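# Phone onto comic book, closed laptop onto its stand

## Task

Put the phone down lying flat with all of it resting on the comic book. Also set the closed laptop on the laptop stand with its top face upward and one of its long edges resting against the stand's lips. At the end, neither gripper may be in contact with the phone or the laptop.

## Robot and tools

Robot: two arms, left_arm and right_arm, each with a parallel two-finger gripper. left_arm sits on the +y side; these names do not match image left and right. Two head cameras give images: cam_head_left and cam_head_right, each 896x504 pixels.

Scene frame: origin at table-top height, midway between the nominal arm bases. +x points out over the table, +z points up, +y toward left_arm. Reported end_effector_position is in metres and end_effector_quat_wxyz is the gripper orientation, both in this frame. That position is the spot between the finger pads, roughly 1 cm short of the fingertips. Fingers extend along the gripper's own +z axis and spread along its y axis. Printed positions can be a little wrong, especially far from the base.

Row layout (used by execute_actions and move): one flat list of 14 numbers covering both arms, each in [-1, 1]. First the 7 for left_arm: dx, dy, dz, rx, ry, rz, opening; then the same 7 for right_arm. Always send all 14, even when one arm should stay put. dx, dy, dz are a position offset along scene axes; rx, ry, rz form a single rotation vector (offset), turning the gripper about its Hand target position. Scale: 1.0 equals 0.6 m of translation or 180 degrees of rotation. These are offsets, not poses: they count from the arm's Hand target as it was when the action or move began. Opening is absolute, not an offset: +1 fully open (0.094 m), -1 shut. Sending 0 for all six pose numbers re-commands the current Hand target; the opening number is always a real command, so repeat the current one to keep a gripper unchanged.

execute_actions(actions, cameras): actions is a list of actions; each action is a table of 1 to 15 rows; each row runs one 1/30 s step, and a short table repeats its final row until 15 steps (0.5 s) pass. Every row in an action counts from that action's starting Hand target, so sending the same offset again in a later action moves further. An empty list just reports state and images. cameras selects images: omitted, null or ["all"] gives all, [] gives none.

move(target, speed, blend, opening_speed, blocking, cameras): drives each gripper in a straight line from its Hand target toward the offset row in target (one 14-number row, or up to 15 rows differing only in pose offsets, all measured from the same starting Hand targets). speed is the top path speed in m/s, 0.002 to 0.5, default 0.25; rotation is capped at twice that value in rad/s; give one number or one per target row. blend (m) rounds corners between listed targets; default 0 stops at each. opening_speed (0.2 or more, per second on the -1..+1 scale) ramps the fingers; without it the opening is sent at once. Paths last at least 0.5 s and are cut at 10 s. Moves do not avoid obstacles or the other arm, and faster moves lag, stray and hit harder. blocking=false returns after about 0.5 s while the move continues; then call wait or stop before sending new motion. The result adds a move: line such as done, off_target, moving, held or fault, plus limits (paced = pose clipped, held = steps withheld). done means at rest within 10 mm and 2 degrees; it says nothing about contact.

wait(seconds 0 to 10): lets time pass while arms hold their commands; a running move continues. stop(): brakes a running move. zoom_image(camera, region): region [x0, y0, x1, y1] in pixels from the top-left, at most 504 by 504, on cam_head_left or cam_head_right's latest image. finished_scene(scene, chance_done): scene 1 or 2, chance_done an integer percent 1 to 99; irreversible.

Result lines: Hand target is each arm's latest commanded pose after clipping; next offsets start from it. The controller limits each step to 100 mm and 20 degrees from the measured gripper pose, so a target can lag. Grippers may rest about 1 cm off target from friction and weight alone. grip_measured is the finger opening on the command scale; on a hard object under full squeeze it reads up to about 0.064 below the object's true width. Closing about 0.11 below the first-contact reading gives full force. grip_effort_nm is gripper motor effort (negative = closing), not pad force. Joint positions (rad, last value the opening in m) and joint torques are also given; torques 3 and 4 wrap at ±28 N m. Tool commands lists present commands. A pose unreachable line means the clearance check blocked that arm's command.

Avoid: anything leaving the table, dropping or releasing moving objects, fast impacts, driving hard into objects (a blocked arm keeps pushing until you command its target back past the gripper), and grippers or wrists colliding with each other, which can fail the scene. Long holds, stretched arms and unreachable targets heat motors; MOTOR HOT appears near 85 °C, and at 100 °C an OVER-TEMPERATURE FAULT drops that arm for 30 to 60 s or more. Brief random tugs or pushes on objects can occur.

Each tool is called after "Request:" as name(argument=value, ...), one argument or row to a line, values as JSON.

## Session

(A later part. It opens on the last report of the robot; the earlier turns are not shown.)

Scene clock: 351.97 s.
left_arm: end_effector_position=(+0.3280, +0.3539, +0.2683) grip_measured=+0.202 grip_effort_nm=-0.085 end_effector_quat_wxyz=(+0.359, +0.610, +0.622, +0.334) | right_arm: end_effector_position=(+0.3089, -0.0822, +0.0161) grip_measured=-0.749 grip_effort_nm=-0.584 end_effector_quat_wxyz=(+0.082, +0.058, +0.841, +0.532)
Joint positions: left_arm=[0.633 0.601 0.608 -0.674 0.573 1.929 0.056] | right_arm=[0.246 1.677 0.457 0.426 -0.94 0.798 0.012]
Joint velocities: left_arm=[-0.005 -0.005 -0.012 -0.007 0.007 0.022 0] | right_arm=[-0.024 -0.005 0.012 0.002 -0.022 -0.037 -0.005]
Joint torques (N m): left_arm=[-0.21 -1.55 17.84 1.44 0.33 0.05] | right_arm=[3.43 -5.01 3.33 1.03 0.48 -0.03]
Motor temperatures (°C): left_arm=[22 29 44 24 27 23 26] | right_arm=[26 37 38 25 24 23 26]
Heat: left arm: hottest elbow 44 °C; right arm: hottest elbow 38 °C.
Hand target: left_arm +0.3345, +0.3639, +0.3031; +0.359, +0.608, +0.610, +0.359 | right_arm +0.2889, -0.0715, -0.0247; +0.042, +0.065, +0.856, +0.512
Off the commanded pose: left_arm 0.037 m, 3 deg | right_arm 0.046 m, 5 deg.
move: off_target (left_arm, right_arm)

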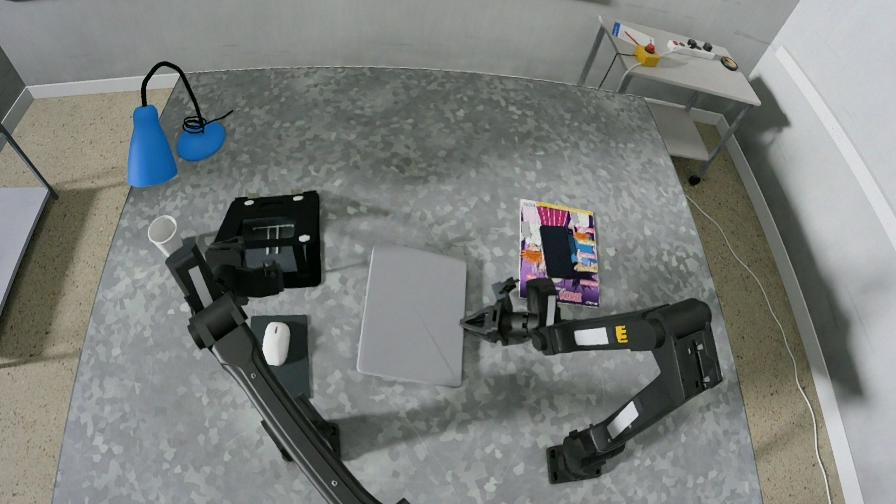

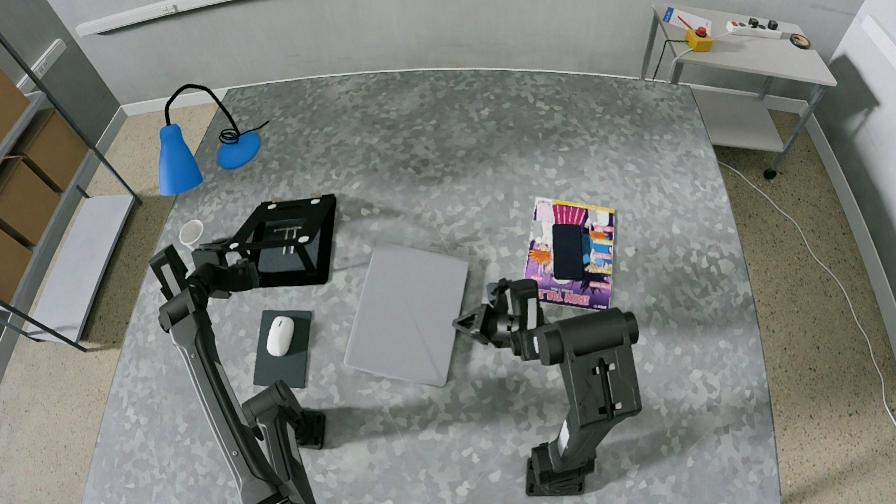

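Request:
move(
  target=[0,0,0,0,0,0,0.2,0,-0.03,0.12,0,0,0,-0.85],
  speed=0.05,
)

Request:
zoom_image(
  camera="cam_head_left",
  region=[350, 220, 590, 400],
)

Scene clock: 356.27 s.
left_arm: end_effector_position=(+0.3280, +0.3539, +0.2683) grip_measured=+0.202 grip_effort_nm=-0.085 end_effector_quat_wxyz=(+0.359, +0.610, +0.622, +0.334) | right_arm: end_effector_position=(+0.2858, -0.0871, +0.0417) grip_measured=-0.849 grip_effort_nm=-0.081 end_effector_quat_wxyz=(+0.035, +0.068, +0.857, +0.510)
Joint positions: left_arm=[0.633 0.601 0.608 -0.674 0.573 1.929 0.056] | right_arm=[0.248 1.504 0.466 0.09 -0.943 0.737 0.007]
Joint velocities: left_arm=[-0.005 -0.005 -0.002 -0.012 -0.007 -0.007 0.001] | right_arm=[0.015 0.005 -0.012 -0.002 -0.037 0.037 0.001]
Joint torques (N m): left_arm=[-0.32 -1.9 17.88 1.14 0.35 0.07] | right_arm=[-0.03 -12.1 5.81 0.69 -0.46 0.06]
Motor temperatures (°C): left_arm=[22 29 44 24 27 23 26] | right_arm=[26 37 37 25 24 23 26]
Heat: left arm: hottest elbow 44 °C; right arm: hottest shoulder 37 °C.
Hand target: left_arm +0.3345, +0.3639, +0.3031; +0.359, +0.608, +0.610, +0.359 | right_arm +0.2900, -0.0889, +0.0473; +0.042, +0.066, +0.856, +0.512
Off the commanded pose: left_arm 0.037 m, 3 deg | right_arm 0.007 m, 1 deg.
move: off_target (left_arm)

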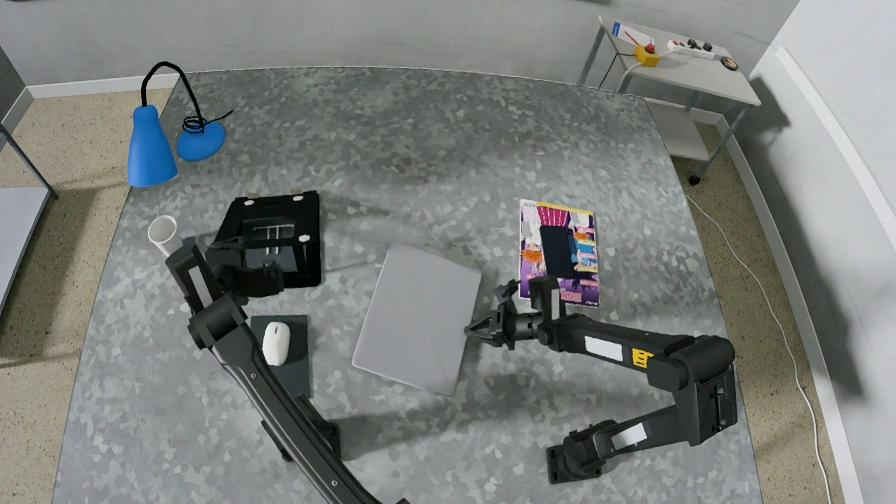

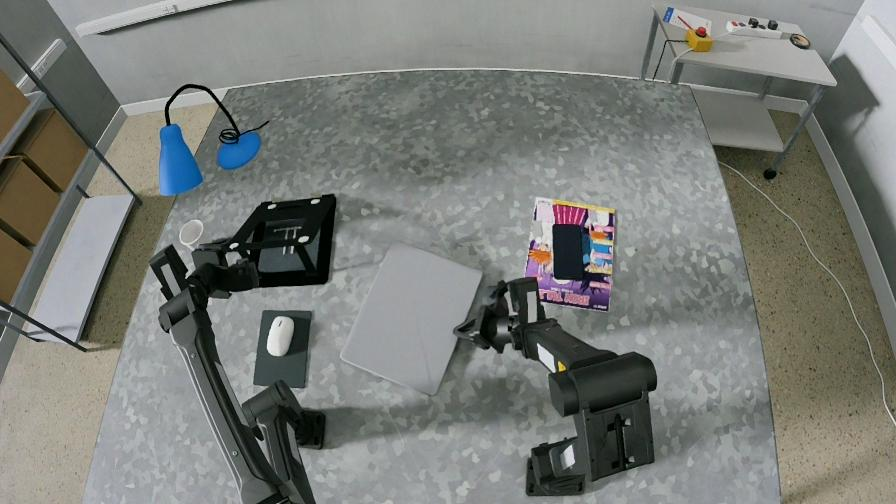

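Scaled by 2.100.

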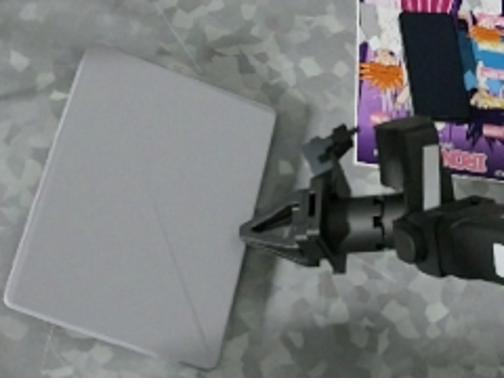

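Request:
move(
  target=[
    [0.408,0.11,0.12,0,0,0,0.2,-0.05,-0.12,0.2,-0.3387,0.0167,0.0604,-1],
    [0.408,0.11,0.12,0,0,0,0.2,-0.2,-0.08,0.06,-0.3387,0.0167,0.0604,-1],
  ],
  speed=0.15,
)

Scene clock: 380.77 s.
left_arm: end_effector_position=(+0.5599, +0.4250, +0.3357) grip_measured=+0.202 grip_effort_nm=-0.081 end_effector_quat_wxyz=(+0.346, +0.612, +0.628, +0.334) | right_arm: end_effector_position=(+0.1744, -0.1336, +0.0841) grip_measured=-0.992 grip_effort_nm=-0.442 end_effector_quat_wxyz=(-0.013, -0.026, +1.000, +0.006)
Joint positions: left_arm=[0.42 1.295 1.183 -0.505 0.379 1.796 0.056] | right_arm=[0.701 1.161 0.685 -1.107 -0.025 0.654 0]
Joint velocities: left_arm=[-0.005 -0.005 0.007 -0.007 -0.022 0.051 0] | right_arm=[0.015 -0.015 0.012 -0.002 0.007 0.037 -0.001]
Joint torques (N m): left_arm=[-2.55 -10.81 18.51 1.96 0.04 -0.13] | right_arm=[1.44 -9.29 6.76 0.44 0.14 0.19]
Motor temperatures (°C): left_arm=[22 29 47 24 27 23 26] | right_arm=[26 37 38 25 24 23 25]
Heat: left arm: hottest elbow 47 °C; right arm: hottest elbow 38 °C.
Hand target: left_arm +0.5802, +0.4260, +0.3755; +0.360, +0.607, +0.610, +0.360 | right_arm +0.1705, -0.1328, +0.0832; -0.007, -0.028, +1.000, +0.009
Off the commanded pose: left_arm 0.044 m, 4 deg | right_arm 0.006 m, 2 deg.
move: off_target (left_arm)

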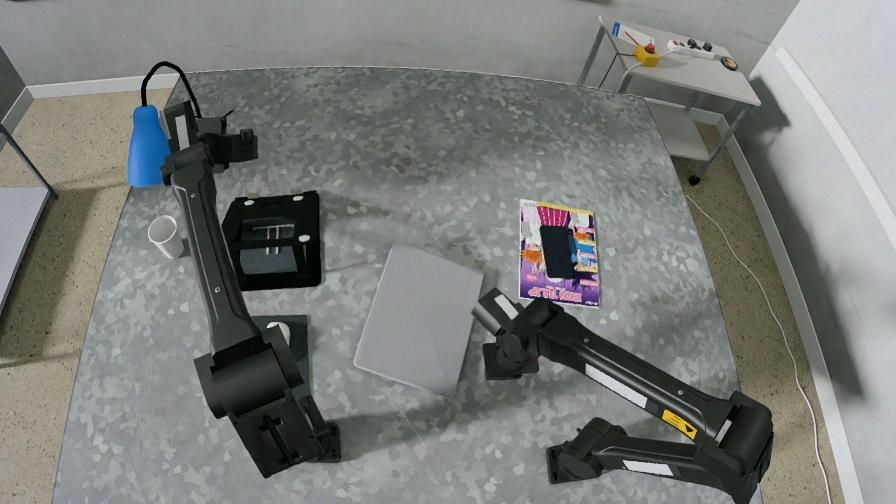

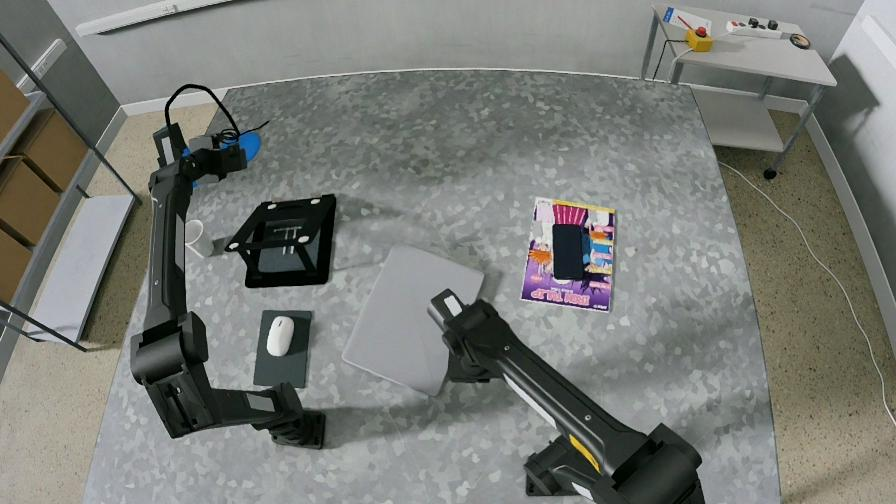

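Request:
move(
  target=[-0.12,-0.08,0.05,0,0,0,0.2,0.0,0.01,-0.125,0.0,0.0,0,-1],
  speed=0.12,
  cameras=["cam_head_left"],
)

Scene clock: 385.47 s.
left_arm: end_effector_position=(+0.5103, +0.3871, +0.4058) grip_measured=+0.202 grip_effort_nm=-0.085 end_effector_quat_wxyz=(+0.357, +0.606, +0.610, +0.364) | right_arm: end_effector_position=(+0.1768, -0.1272, +0.0174) grip_measured=-0.992 grip_effort_nm=-0.437 end_effector_quat_wxyz=(+0.001, -0.026, +1.000, +0.017)
Joint positions: left_arm=[0.384 1.104 1.174 -0.606 0.348 1.778 0.056] | right_arm=[0.713 1.288 0.575 -0.834 -0.024 0.667 0]
Joint velocities: left_arm=[-0.024 -0.015 0.002 -0.002 0.022 -0.081 0.001] | right_arm=[-0.015 -0.005 0.002 0.002 0.007 0.007 0]
Joint torques (N m): left_arm=[-2.9 -10.17 10.78 1.52 -0.01 -0.15] | right_arm=[1.44 -6.89 5.81 0.53 0.14 0.22]
Motor temperatures (°C): left_arm=[22 29 48 24 27 23 26] | right_arm=[26 37 38 25 24 23 26]
Heat: left arm: hottest elbow 48 °C; right arm: hottest elbow 38 °C.
Hand target: left_arm +0.5081, +0.3789, +0.4054; +0.360, +0.607, +0.610, +0.360 | right_arm +0.1707, -0.1282, +0.0082; -0.007, -0.028, +1.000, +0.009
Off the commanded pose: left_arm 0.009 m, 1 deg | right_arm 0.011 m, 1 deg.
move: off_target (right_arm)
Images, in order (width x height): cam_head_left 896x504.

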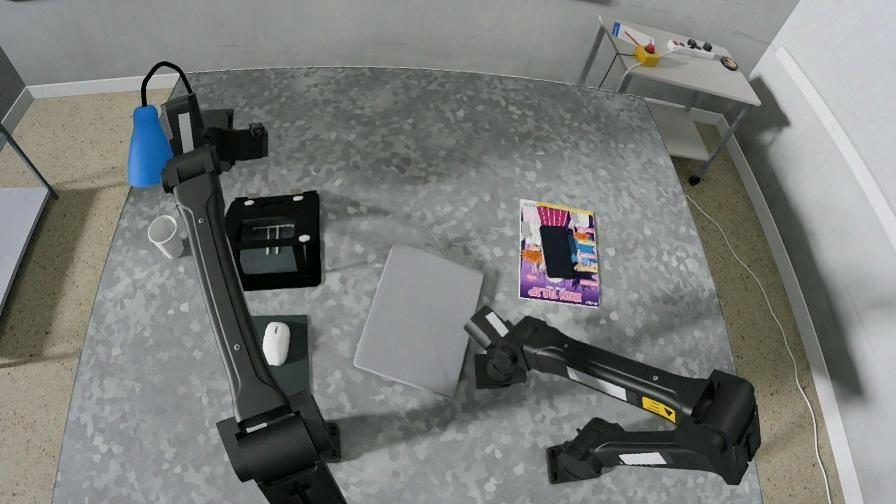

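Request:
move(
  target=[
    [0,0,0,0,0,0,0.2,0.0,0.114,0,0.0,0.0,0,-1],
    [0,0,0,0,0,0,0.2,-0.01,0.264,0,0.0,0.0,0,-1],
  ],
  speed=0.06,
)

Scene clock: 393.40 s.
left_arm: end_effector_position=(+0.5103, +0.3871, +0.4058) grip_measured=+0.202 grip_effort_nm=-0.085 end_effector_quat_wxyz=(+0.357, +0.606, +0.610, +0.364) | right_arm: end_effector_position=(+0.1569, +0.0044, +0.0107) grip_measured=-0.992 grip_effort_nm=-0.432 end_effector_quat_wxyz=(-0.012, -0.025, +1.000, -0.001)
Joint positions: left_arm=[0.384 1.104 1.174 -0.606 0.348 1.777 0.056] | right_arm=[1.027 1.556 0.83 -0.859 -0.019 0.983 0]
Joint velocities: left_arm=[0.005 0.005 -0.002 -0.012 -0.037 -0.037 0.001] | right_arm=[0.005 0.015 0.002 0.002 0.007 -0.022 0.001]
Joint torques (N m): left_arm=[-2.32 -10.29 10.86 1.21 -0.03 -0.13] | right_arm=[1.44 -9.05 10.36 0.8 -0.06 0.17]
Motor temperatures (°C): left_arm=[22 28 47 24 27 23 26] | right_arm=[26 37 39 25 24 23 26]
Heat: left arm: hottest elbow 47 °C; right arm: hottest elbow 39 °C.
Hand target: left_arm +0.5081, +0.3789, +0.4054; +0.360, +0.607, +0.610, +0.360 | right_arm +0.1656, +0.0301, +0.0052; -0.008, -0.028, +1.000, +0.007
Off the commanded pose: left_arm 0.008 m, 1 deg | right_arm 0.027 m, 1 deg.
move: off_target (right_arm)

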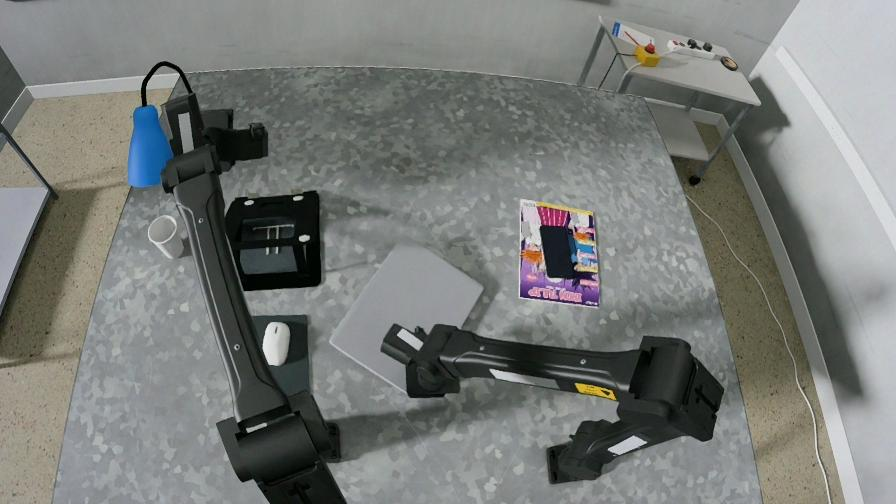

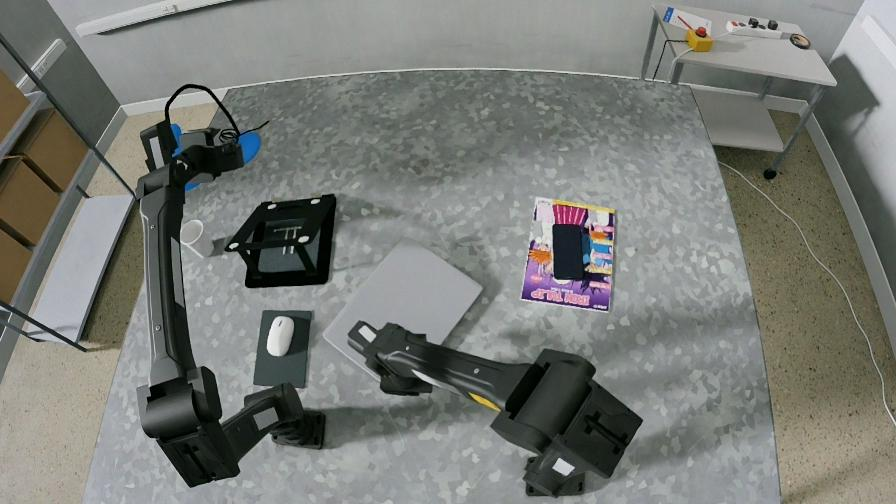

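Request:
move(
  target=[
    [0,-0.1,0,-0.2645,0.2645,0.446,-1,-0.03,-0.09,0.02,0.0,0.0,0,-1],
    [0.053,-0.298,-0.3,-0.2645,0.2645,0.446,-1,0.0,-0.25,0.3,0.0,0.0,0,-1],
  ],
  speed=[0.1,0.2],
)

Scene clock: 415.13 s.
left_arm: end_effector_position=(+0.5265, +0.2434, +0.2826) grip_measured=-0.987 grip_effort_nm=-0.691 end_effector_quat_wxyz=(-0.003, +0.002, +1.000, +0.008) | right_arm: end_effector_position=(+0.1425, -0.1003, +0.1097) grip_measured=-0.992 grip_effort_nm=-0.437 end_effector_quat_wxyz=(-0.025, -0.030, +0.999, -0.014)
Joint positions: left_arm=[-0.032 1.636 1.701 -1.642 -0.016 0 0.001] | right_arm=[0.874 1.163 0.76 -1.222 -0.02 0.819 0]
Joint velocities: left_arm=[-0.005 -0.005 -0.007 0.002 0.066 0.037 0] | right_arm=[-0.015 0.005 -0.007 -0.012 0.051 0.022 0]
Joint torques (N m): left_arm=[-1.49 -16.5 9.8 0.68 0.03 -0.08] | right_arm=[-0.38 -9.11 12.07 -0.27 0.01 0.11]
Motor temperatures (°C): left_arm=[22 29 46 24 27 23 27] | right_arm=[26 37 39 25 24 23 26]
Heat: left arm: hottest elbow 46 °C; right arm: hottest elbow 39 °C.
Hand target: left_arm +0.5281, +0.2386, +0.2820; +0.001, +0.001, +1.000, +0.007 | right_arm +0.1584, -0.0866, +0.1325; -0.008, -0.028, +1.000, +0.008
Off the commanded pose: left_arm 0.073 m, 1 deg | right_arm 0.081 m, 3 deg.
move: off_target (left_arm, right_arm; path cut at 10 s); path passed 1 of 2 targets

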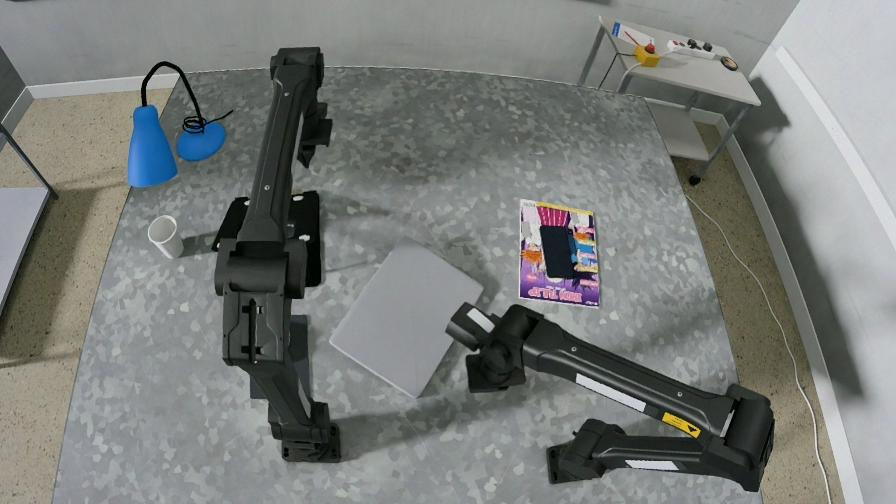

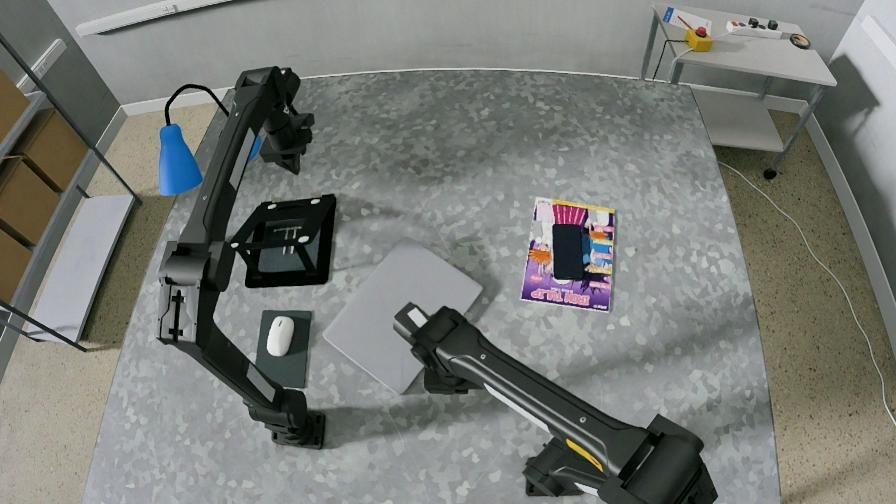

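Request:
move(
  target=[
    [0,-0.15,-0.2,0,0,0,-1,-0.03,-0.07,0.1,0.0,0.0,0,-1],
    [0,-0.15,-0.42,0,0,0,-1,-0.03,-0.1,0.12,0.0,0.0,0,-1],
  ],
  speed=[0.15,0.12],
)

Request:
zoom_image(
  camera="cam_head_left",
  region=[300, 180, 540, 400],
)

Request:
zoom_image(
  camera="cam_head_right",
  region=[300, 180, 540, 400],
)

Scene clock: 422.30 s.
left_arm: end_effector_position=(+0.5255, +0.1522, +0.0362) grip_measured=-0.987 grip_effort_nm=-0.691 end_effector_quat_wxyz=(+0.002, +0.000, +1.000, +0.007) | right_arm: end_effector_position=(+0.1276, -0.1532, +0.1806) grip_measured=-0.992 grip_effort_nm=-0.432 end_effector_quat_wxyz=(-0.029, -0.030, +0.999, -0.013)
Joint positions: left_arm=[-0.214 1.805 1.251 -1.014 -0.015 -0.185 0.001] | right_arm=[0.775 0.956 0.816 -1.491 -0.02 0.718 0]
Joint velocities: left_arm=[-0.005 -0.015 -0.007 0.002 0.081 0.051 -0.001] | right_arm=[-0.015 -0.005 -0.002 0.007 -0.037 0.022 0]
Joint torques (N m): left_arm=[-2.43 -17.44 8.16 0.84 0.03 -0.11] | right_arm=[-0.15 -6.53 12.82 -0.31 0.01 0.11]
Motor temperatures (°C): left_arm=[22 29 45 24 27 23 27] | right_arm=[26 37 40 25 24 23 26]
Heat: left arm: hottest elbow 45 °C; right arm: hottest elbow 40 °C.
Hand target: left_arm +0.5242, +0.1465, +0.0312; +0.002, +0.000, +1.000, +0.006 | right_arm +0.1398, -0.1451, +0.2055; -0.007, -0.028, +1.000, +0.009
Off the commanded pose: left_arm 0.008 m, 0 deg | right_arm 0.028 m, 3 deg.
move: off_target (right_arm)

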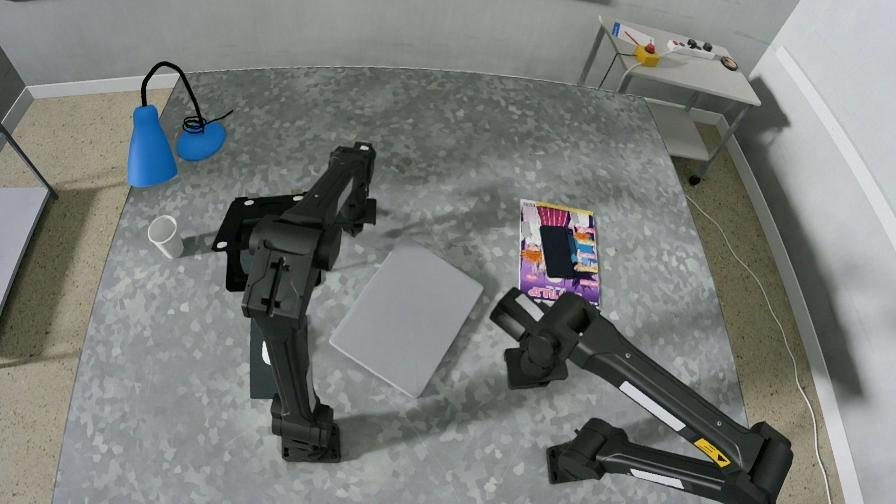

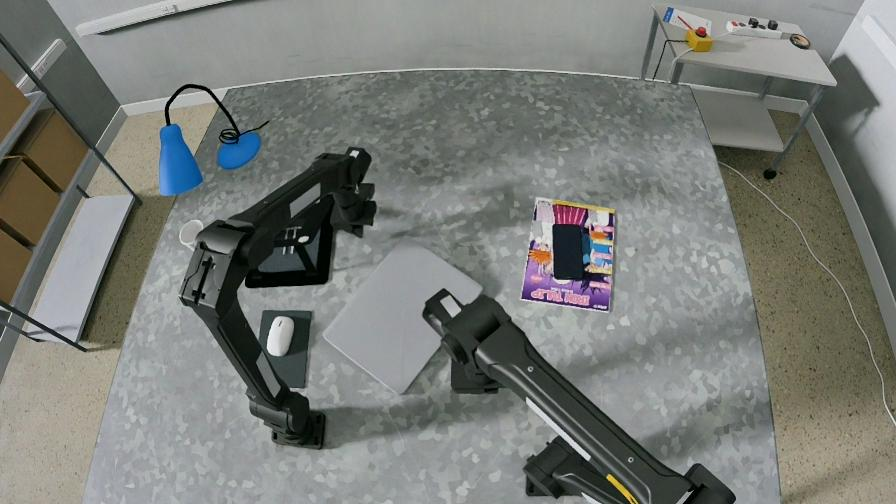

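Scaled by 2.100.

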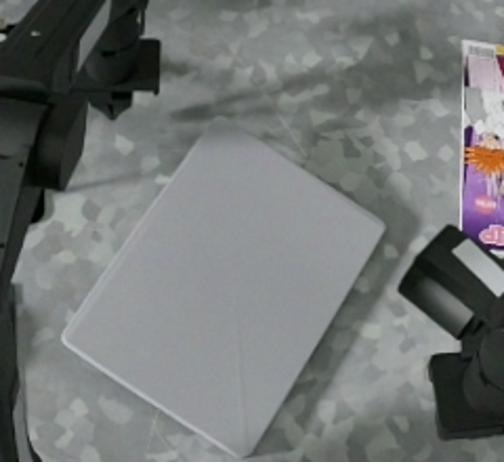

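Scaled by 2.100.

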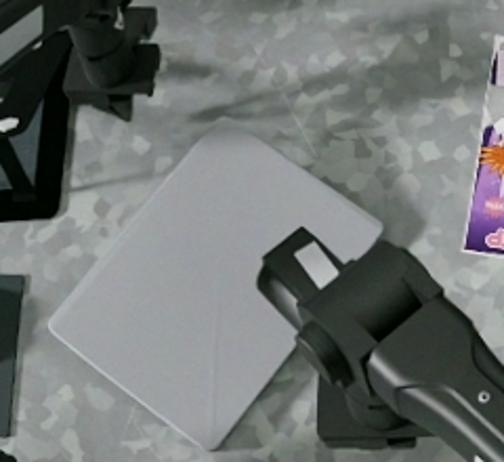

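Request:
move(
  target=[
    [0,0,-0.045,0,0,0,-1,0,0,0,0,0,0,-1],
    [-0.023,-0.06,-0.045,0,0,0,-1,0,0,0,0.0,0.0,0,-1],
    [-0.057,-0.183,-0.045,0,0,0,-1,0,0,0,0.0,0.0,0,-1],
    [-0.1,-0.29,-0.045,0,0,0,-1,0,0,0,0.0,0.0,0,-1],
  ],
  speed=0.06,
)

Request:
zoom_image(
  camera="cam_head_left",
  region=[300, 180, 540, 400],
)

Scene clock: 430.87 s.
left_arm: end_effector_position=(+0.4648, -0.0125, +0.0120) grip_measured=-0.987 grip_effort_nm=-0.691 end_effector_quat_wxyz=(+0.010, -0.006, +1.000, +0.006) | right_arm: end_effector_position=(+0.1276, -0.1533, +0.1807) grip_measured=-0.992 grip_effort_nm=-0.437 end_effector_quat_wxyz=(-0.029, -0.031, +0.999, -0.013)
Joint positions: left_arm=[-0.568 1.837 1.223 -0.946 -0.02 -0.55 0.001] | right_arm=[0.774 0.955 0.816 -1.491 -0.02 0.717 0]
Joint velocities: left_arm=[0.005 -0.005 0.007 -0.012 -0.066 0.037 0] | right_arm=[0.015 0.005 -0.012 -0.007 0.022 0.066 -0.001]
Joint torques (N m): left_arm=[-3.55 -15.62 10.15 0.03 0.27 -0.14] | right_arm=[-0.32 -6.48 12.79 -0.28 0 0.09]
Motor temperatures (°C): left_arm=[22 29 44 24 27 23 27] | right_arm=[26 36 41 25 24 23 26]
Heat: left arm: hottest elbow 44 °C; right arm: hottest elbow 41 °C.
Hand target: left_arm +0.4621, -0.0271, +0.0059; +0.003, +0.001, +1.000, +0.005 | right_arm +0.1399, -0.1451, +0.2055; -0.007, -0.028, +1.000, +0.009
Off the commanded pose: left_arm 0.017 m, 1 deg | right_arm 0.029 m, 4 deg.
move: off_target (left_arm, right_arm)

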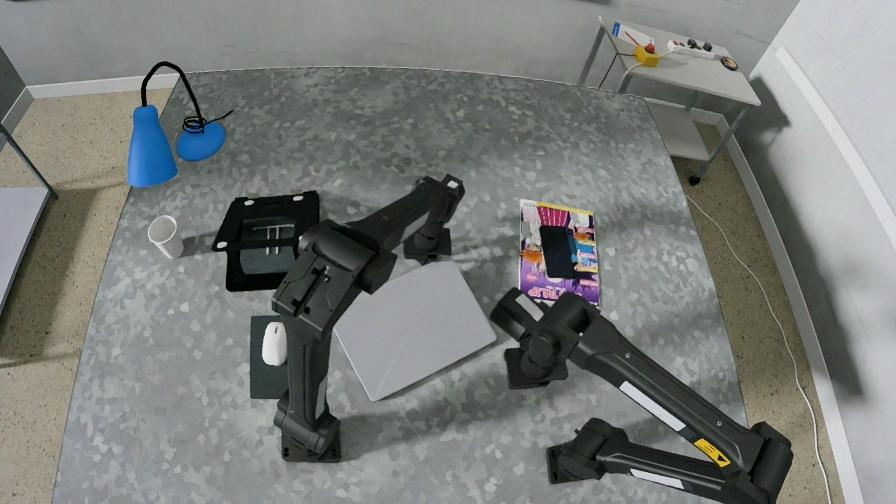

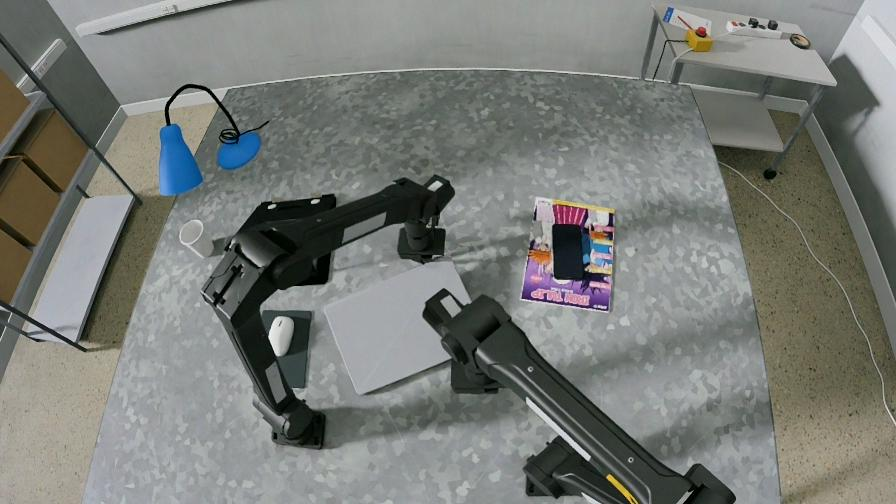

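Scaled by 2.100.

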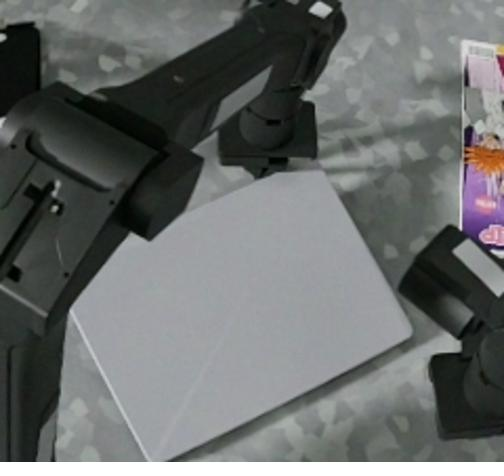

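Request:
move(
  target=[
    [0.05,0.05,0,0,0,0,-1,-0.06,0.15,-0.1,0,0,0,-1],
    [0.06,0.4,0.5,0,0,0,-1,-0.10,0.33,-0.14,0,0,0,-1],
  ],
  speed=[0.1,0.15],
)

Scene clock: 443.67 s.
left_arm: end_effector_position=(+0.4917, +0.2102, +0.2719) grip_measured=-0.987 grip_effort_nm=-0.691 end_effector_quat_wxyz=(-0.035, +0.001, +0.999, +0.010) | right_arm: end_effector_position=(+0.0767, +0.0264, +0.1079) grip_measured=-0.992 grip_effort_nm=-0.437 end_effector_quat_wxyz=(-0.017, -0.026, +0.999, -0.012)
Joint positions: left_arm=[-0.104 1.587 1.61 -1.665 -0.015 -0.074 0.001] | right_arm=[1.253 1.379 0.941 -1.167 -0.024 1.206 0]
Joint velocities: left_arm=[-0.005 0.015 -0.002 0.012 -0.022 0.022 0] | right_arm=[-0.015 -0.005 -0.012 0.002 0.007 -0.051 0]
Joint torques (N m): left_arm=[-0.21 -16.67 16.58 -0.08 0.01 0.09] | right_arm=[1.44 -9.99 11.84 0.38 0.16 0.22]
Motor temperatures (°C): left_arm=[22 30 43 24 27 23 27] | right_arm=[26 36 42 25 24 23 26]
Heat: left arm: hottest elbow 43 °C; right arm: hottest elbow 42 °C.
Hand target: left_arm +0.5052, +0.2139, +0.3043; +0.002, +0.000, +1.000, +0.007 | right_arm +0.0805, +0.0518, +0.1175; -0.009, -0.028, +1.000, +0.006
Off the commanded pose: left_arm 0.035 m, 4 deg | right_arm 0.030 m, 3 deg.
move: off_target (left_arm, right_arm)

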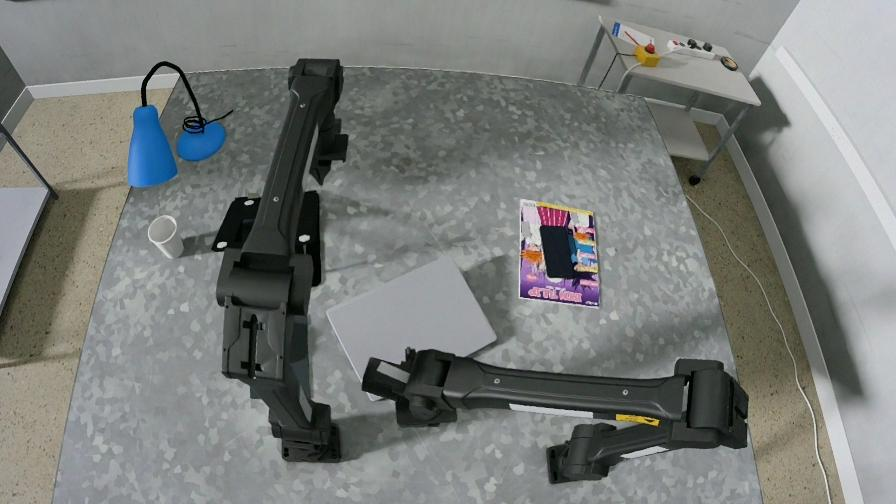

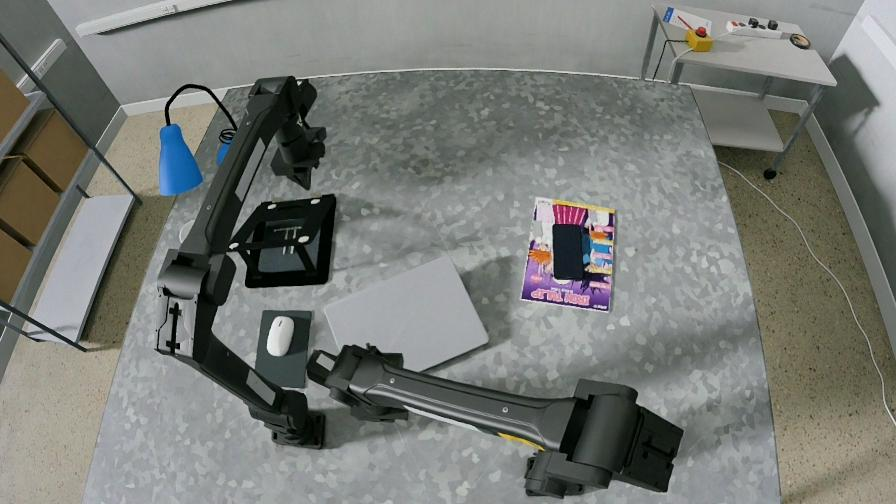

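Request:
move(
  target=[
    [0.0,0.0,0,0,0,0,-1,0.0,0.05,-0.1,0,0,0,-1],
    [0,0,0,0,0,0,-1,0,0.05,-0.185,0,0,0,-1],
  ],
  speed=[0.1,0.08],
)

Request:
zoom_image(
  camera="cam_head_right",
  region=[260, 240, 500, 440],
)

Scene clock: 449.83 s.
left_arm: end_effector_position=(+0.4916, +0.2102, +0.2719) grip_measured=-0.987 grip_effort_nm=-0.686 end_effector_quat_wxyz=(-0.035, +0.001, +0.999, +0.010) | right_arm: end_effector_position=(+0.0879, +0.0858, +0.0221) grip_measured=-0.992 grip_effort_nm=-0.437 end_effector_quat_wxyz=(-0.005, -0.027, +0.999, +0.021)
Joint positions: left_arm=[-0.104 1.587 1.61 -1.666 -0.015 -0.074 0.001] | right_arm=[1.272 1.615 0.941 -0.86 -0.023 1.224 0]
Joint velocities: left_arm=[0.005 -0.005 -0.012 0.002 -0.007 -0.051 -0.001] | right_arm=[-0.015 -0.015 0.007 -0.007 -0.037 0.022 -0.001]
Joint torques (N m): left_arm=[-0.38 -16.67 16.64 -0.05 0.03 0.11] | right_arm=[1.32 -12.57 5.76 0.53 0.15 0.21]
Motor temperatures (°C): left_arm=[22 30 44 24 27 23 27] | right_arm=[26 36 44 25 24 23 26]
Heat: left arm: hottest elbow 44 °C; right arm: hottest elbow 44 °C.
Hand target: left_arm +0.5052, +0.2139, +0.3043; +0.002, +0.000, +1.000, +0.007 | right_arm +0.0819, +0.0801, +0.0061; -0.009, -0.028, +1.000, +0.006
Off the commanded pose: left_arm 0.035 m, 4 deg | right_arm 0.018 m, 2 deg.
move: off_target (left_arm, right_arm)

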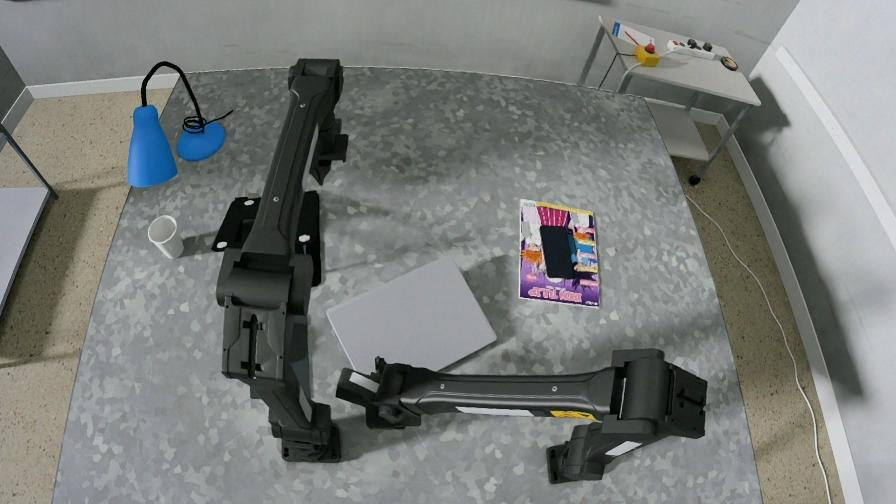

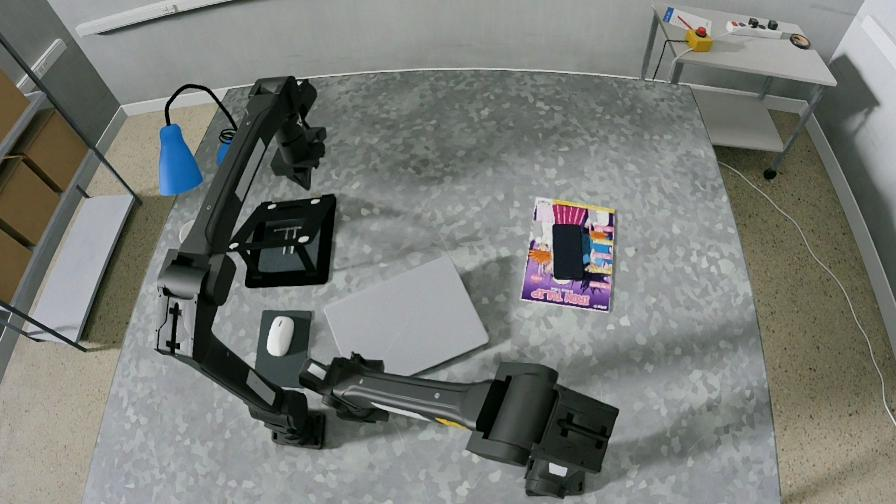

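Scaled by 2.100.

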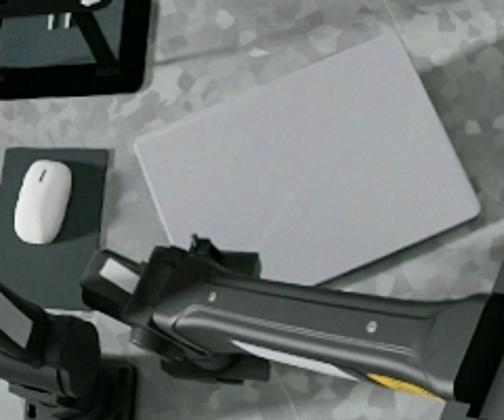

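Request:
move(
  target=[
    [0.0,0.0,0,0,0,0,-1,0.062,0.0083,0,0,0,0,-1],
    [0,0,0,0,0,0,-1,0.122,0.075,0,0,0,0,-1],
    [0,0,0,0,0,0,-1,0.197,0.15,0,0,0,0,-1],
  ],
  speed=[0.06,0.06,0.06],
)

Request:
zoom_image(
  camera="cam_head_right",
  region=[260, 200, 500, 400],
)

Scene clock: 458.20 s.
left_arm: end_effector_position=(+0.4916, +0.2102, +0.2719) grip_measured=-0.987 grip_effort_nm=-0.691 end_effector_quat_wxyz=(-0.035, +0.001, +0.999, +0.010) | right_arm: end_effector_position=(+0.1764, +0.1595, +0.0137) grip_measured=-0.992 grip_effort_nm=-0.432 end_effector_quat_wxyz=(-0.014, -0.041, +0.999, +0.009)
Joint positions: left_arm=[-0.104 1.587 1.61 -1.666 -0.015 -0.074 0.001] | right_arm=[1.145 1.865 1.27 -0.973 -0.034 1.068 0]
Joint velocities: left_arm=[-0.005 -0.015 -0.007 -0.022 -0.007 -0.007 0] | right_arm=[-0.015 0.005 0.017 -0.012 0.022 -0.007 0]
Joint torques (N m): left_arm=[-1.14 -16.26 16.49 -0.13 0.04 0.11] | right_arm=[-1.79 -16.26 11.1 0.27 0.48 0.05]
Motor temperatures (°C): left_arm=[22 29 45 24 27 23 27] | right_arm=[26 36 44 25 24 23 26]
Heat: left arm: hottest elbow 45 °C; right arm: hottest elbow 44 °C.
Hand target: left_arm +0.5052, +0.2139, +0.3043; +0.002, +0.000, +1.000, +0.007 | right_arm +0.2015, +0.1690, +0.0059; -0.009, -0.028, +1.000, +0.007
Off the commanded pose: left_arm 0.035 m, 4 deg | right_arm 0.027 m, 2 deg.
move: off_target (left_arm, right_arm)

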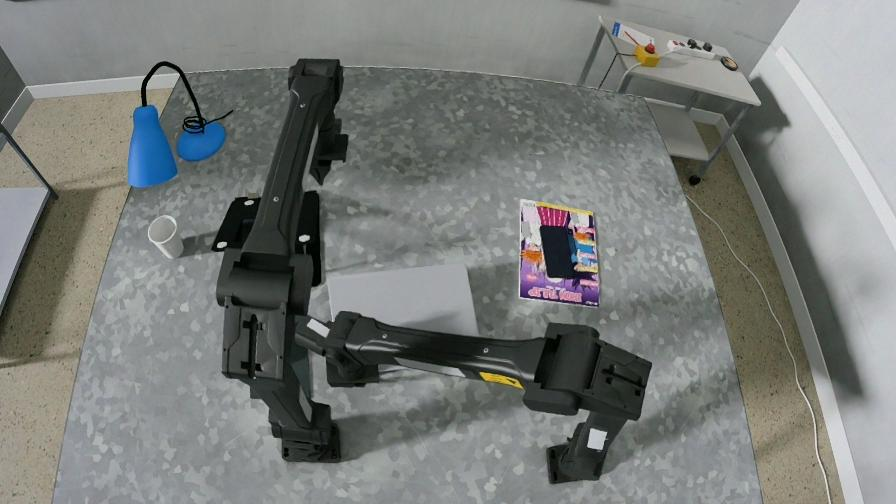

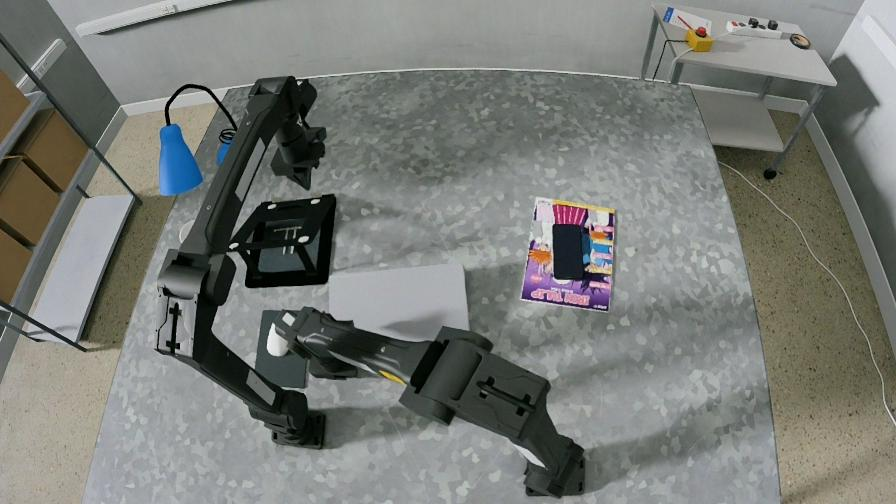

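Scaled by 2.100.

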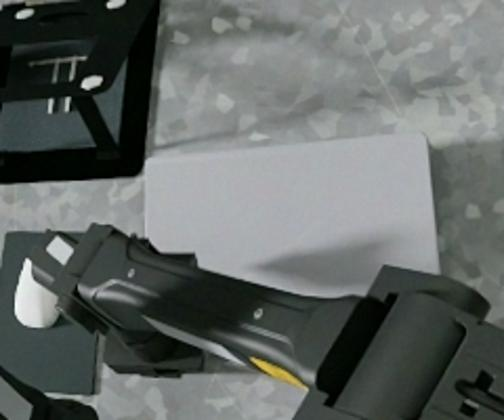

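Request:
move(
  target=[
    [0.0,0.0,0,0,0,0,-1,-0.117,-0.017,0.01,0,0,0,-1],
    [0,0,0,0,0,0,-1,-0.117,-0.2,0.01,0,0,0,-1],
    [0,0,0,0,0,0,-1,0.0,-0.21,0,0,0,0,-1],
    [0,0,0,0,0,0,-1,0.2,-0.21,0,0,0,0,-1],
  ],
  speed=[0.1,0.12,0.08,0.06],
)

Request:
zoom_image(
  camera="cam_head_left",
  region=[280, 180, 520, 380],
)

Scene clock: 481.77 s.
left_arm: end_effector_position=(+0.4916, +0.2102, +0.2719) grip_measured=-0.987 grip_effort_nm=-0.686 end_effector_quat_wxyz=(-0.035, +0.001, +0.999, +0.010) | right_arm: end_effector_position=(+0.2964, +0.0344, +0.0128) grip_measured=-0.992 grip_effort_nm=-0.437 end_effector_quat_wxyz=(-0.015, -0.036, +0.999, +0.008)
Joint positions: left_arm=[-0.104 1.587 1.61 -1.666 -0.015 -0.074 0.001] | right_arm=[0.801 1.788 1.152 -0.944 -0.032 0.735 0]
Joint velocities: left_arm=[-0.005 -0.015 -0.002 -0.007 0.007 -0.081 0.001] | right_arm=[0.015 -0.024 -0.002 0.002 0.007 0.022 -0.001]
Joint torques (N m): left_arm=[-0.91 -16.56 16.58 -0.13 -0.03 0.11] | right_arm=[-1.03 -14.97 10.93 0.03 0.41 0.1]
Motor temperatures (°C): left_arm=[22 29 46 24 27 23 27] | right_arm=[26 37 45 25 24 23 26]
Heat: left arm: hottest elbow 46 °C; right arm: hottest elbow 45 °C.
Hand target: left_arm +0.5052, +0.2139, +0.3043; +0.002, +0.000, +1.000, +0.007 | right_arm +0.3208, +0.0418, +0.0084; -0.007, -0.028, +1.000, +0.008
Off the commanded pose: left_arm 0.035 m, 4 deg | right_arm 0.027 m, 1 deg.
move: off_target (left_arm, right_arm)

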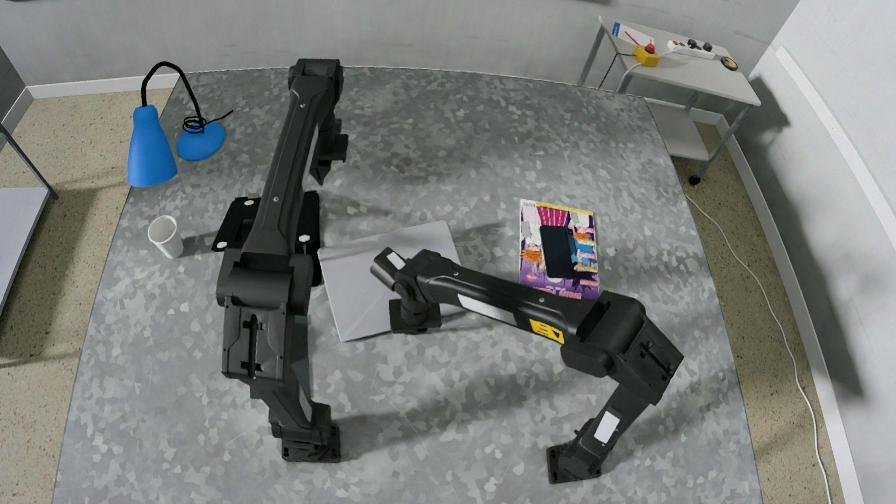

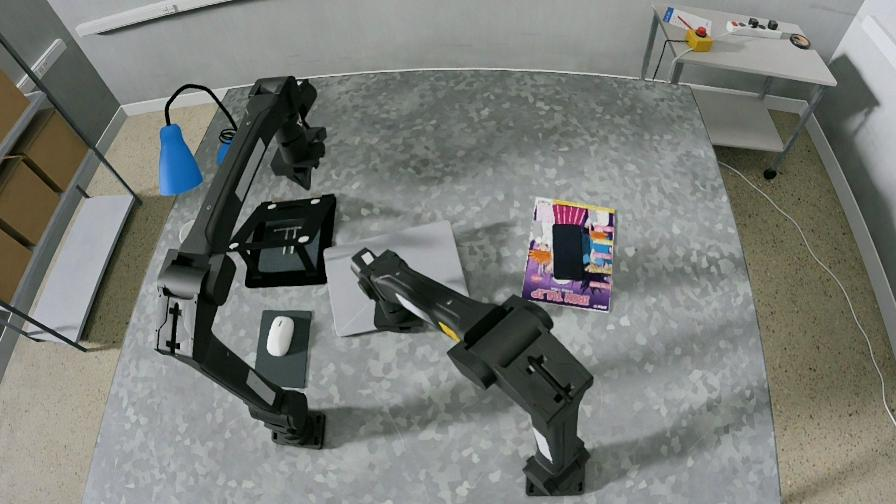

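Scaled by 2.100.

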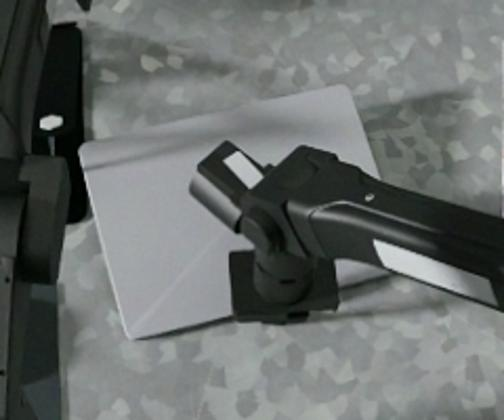

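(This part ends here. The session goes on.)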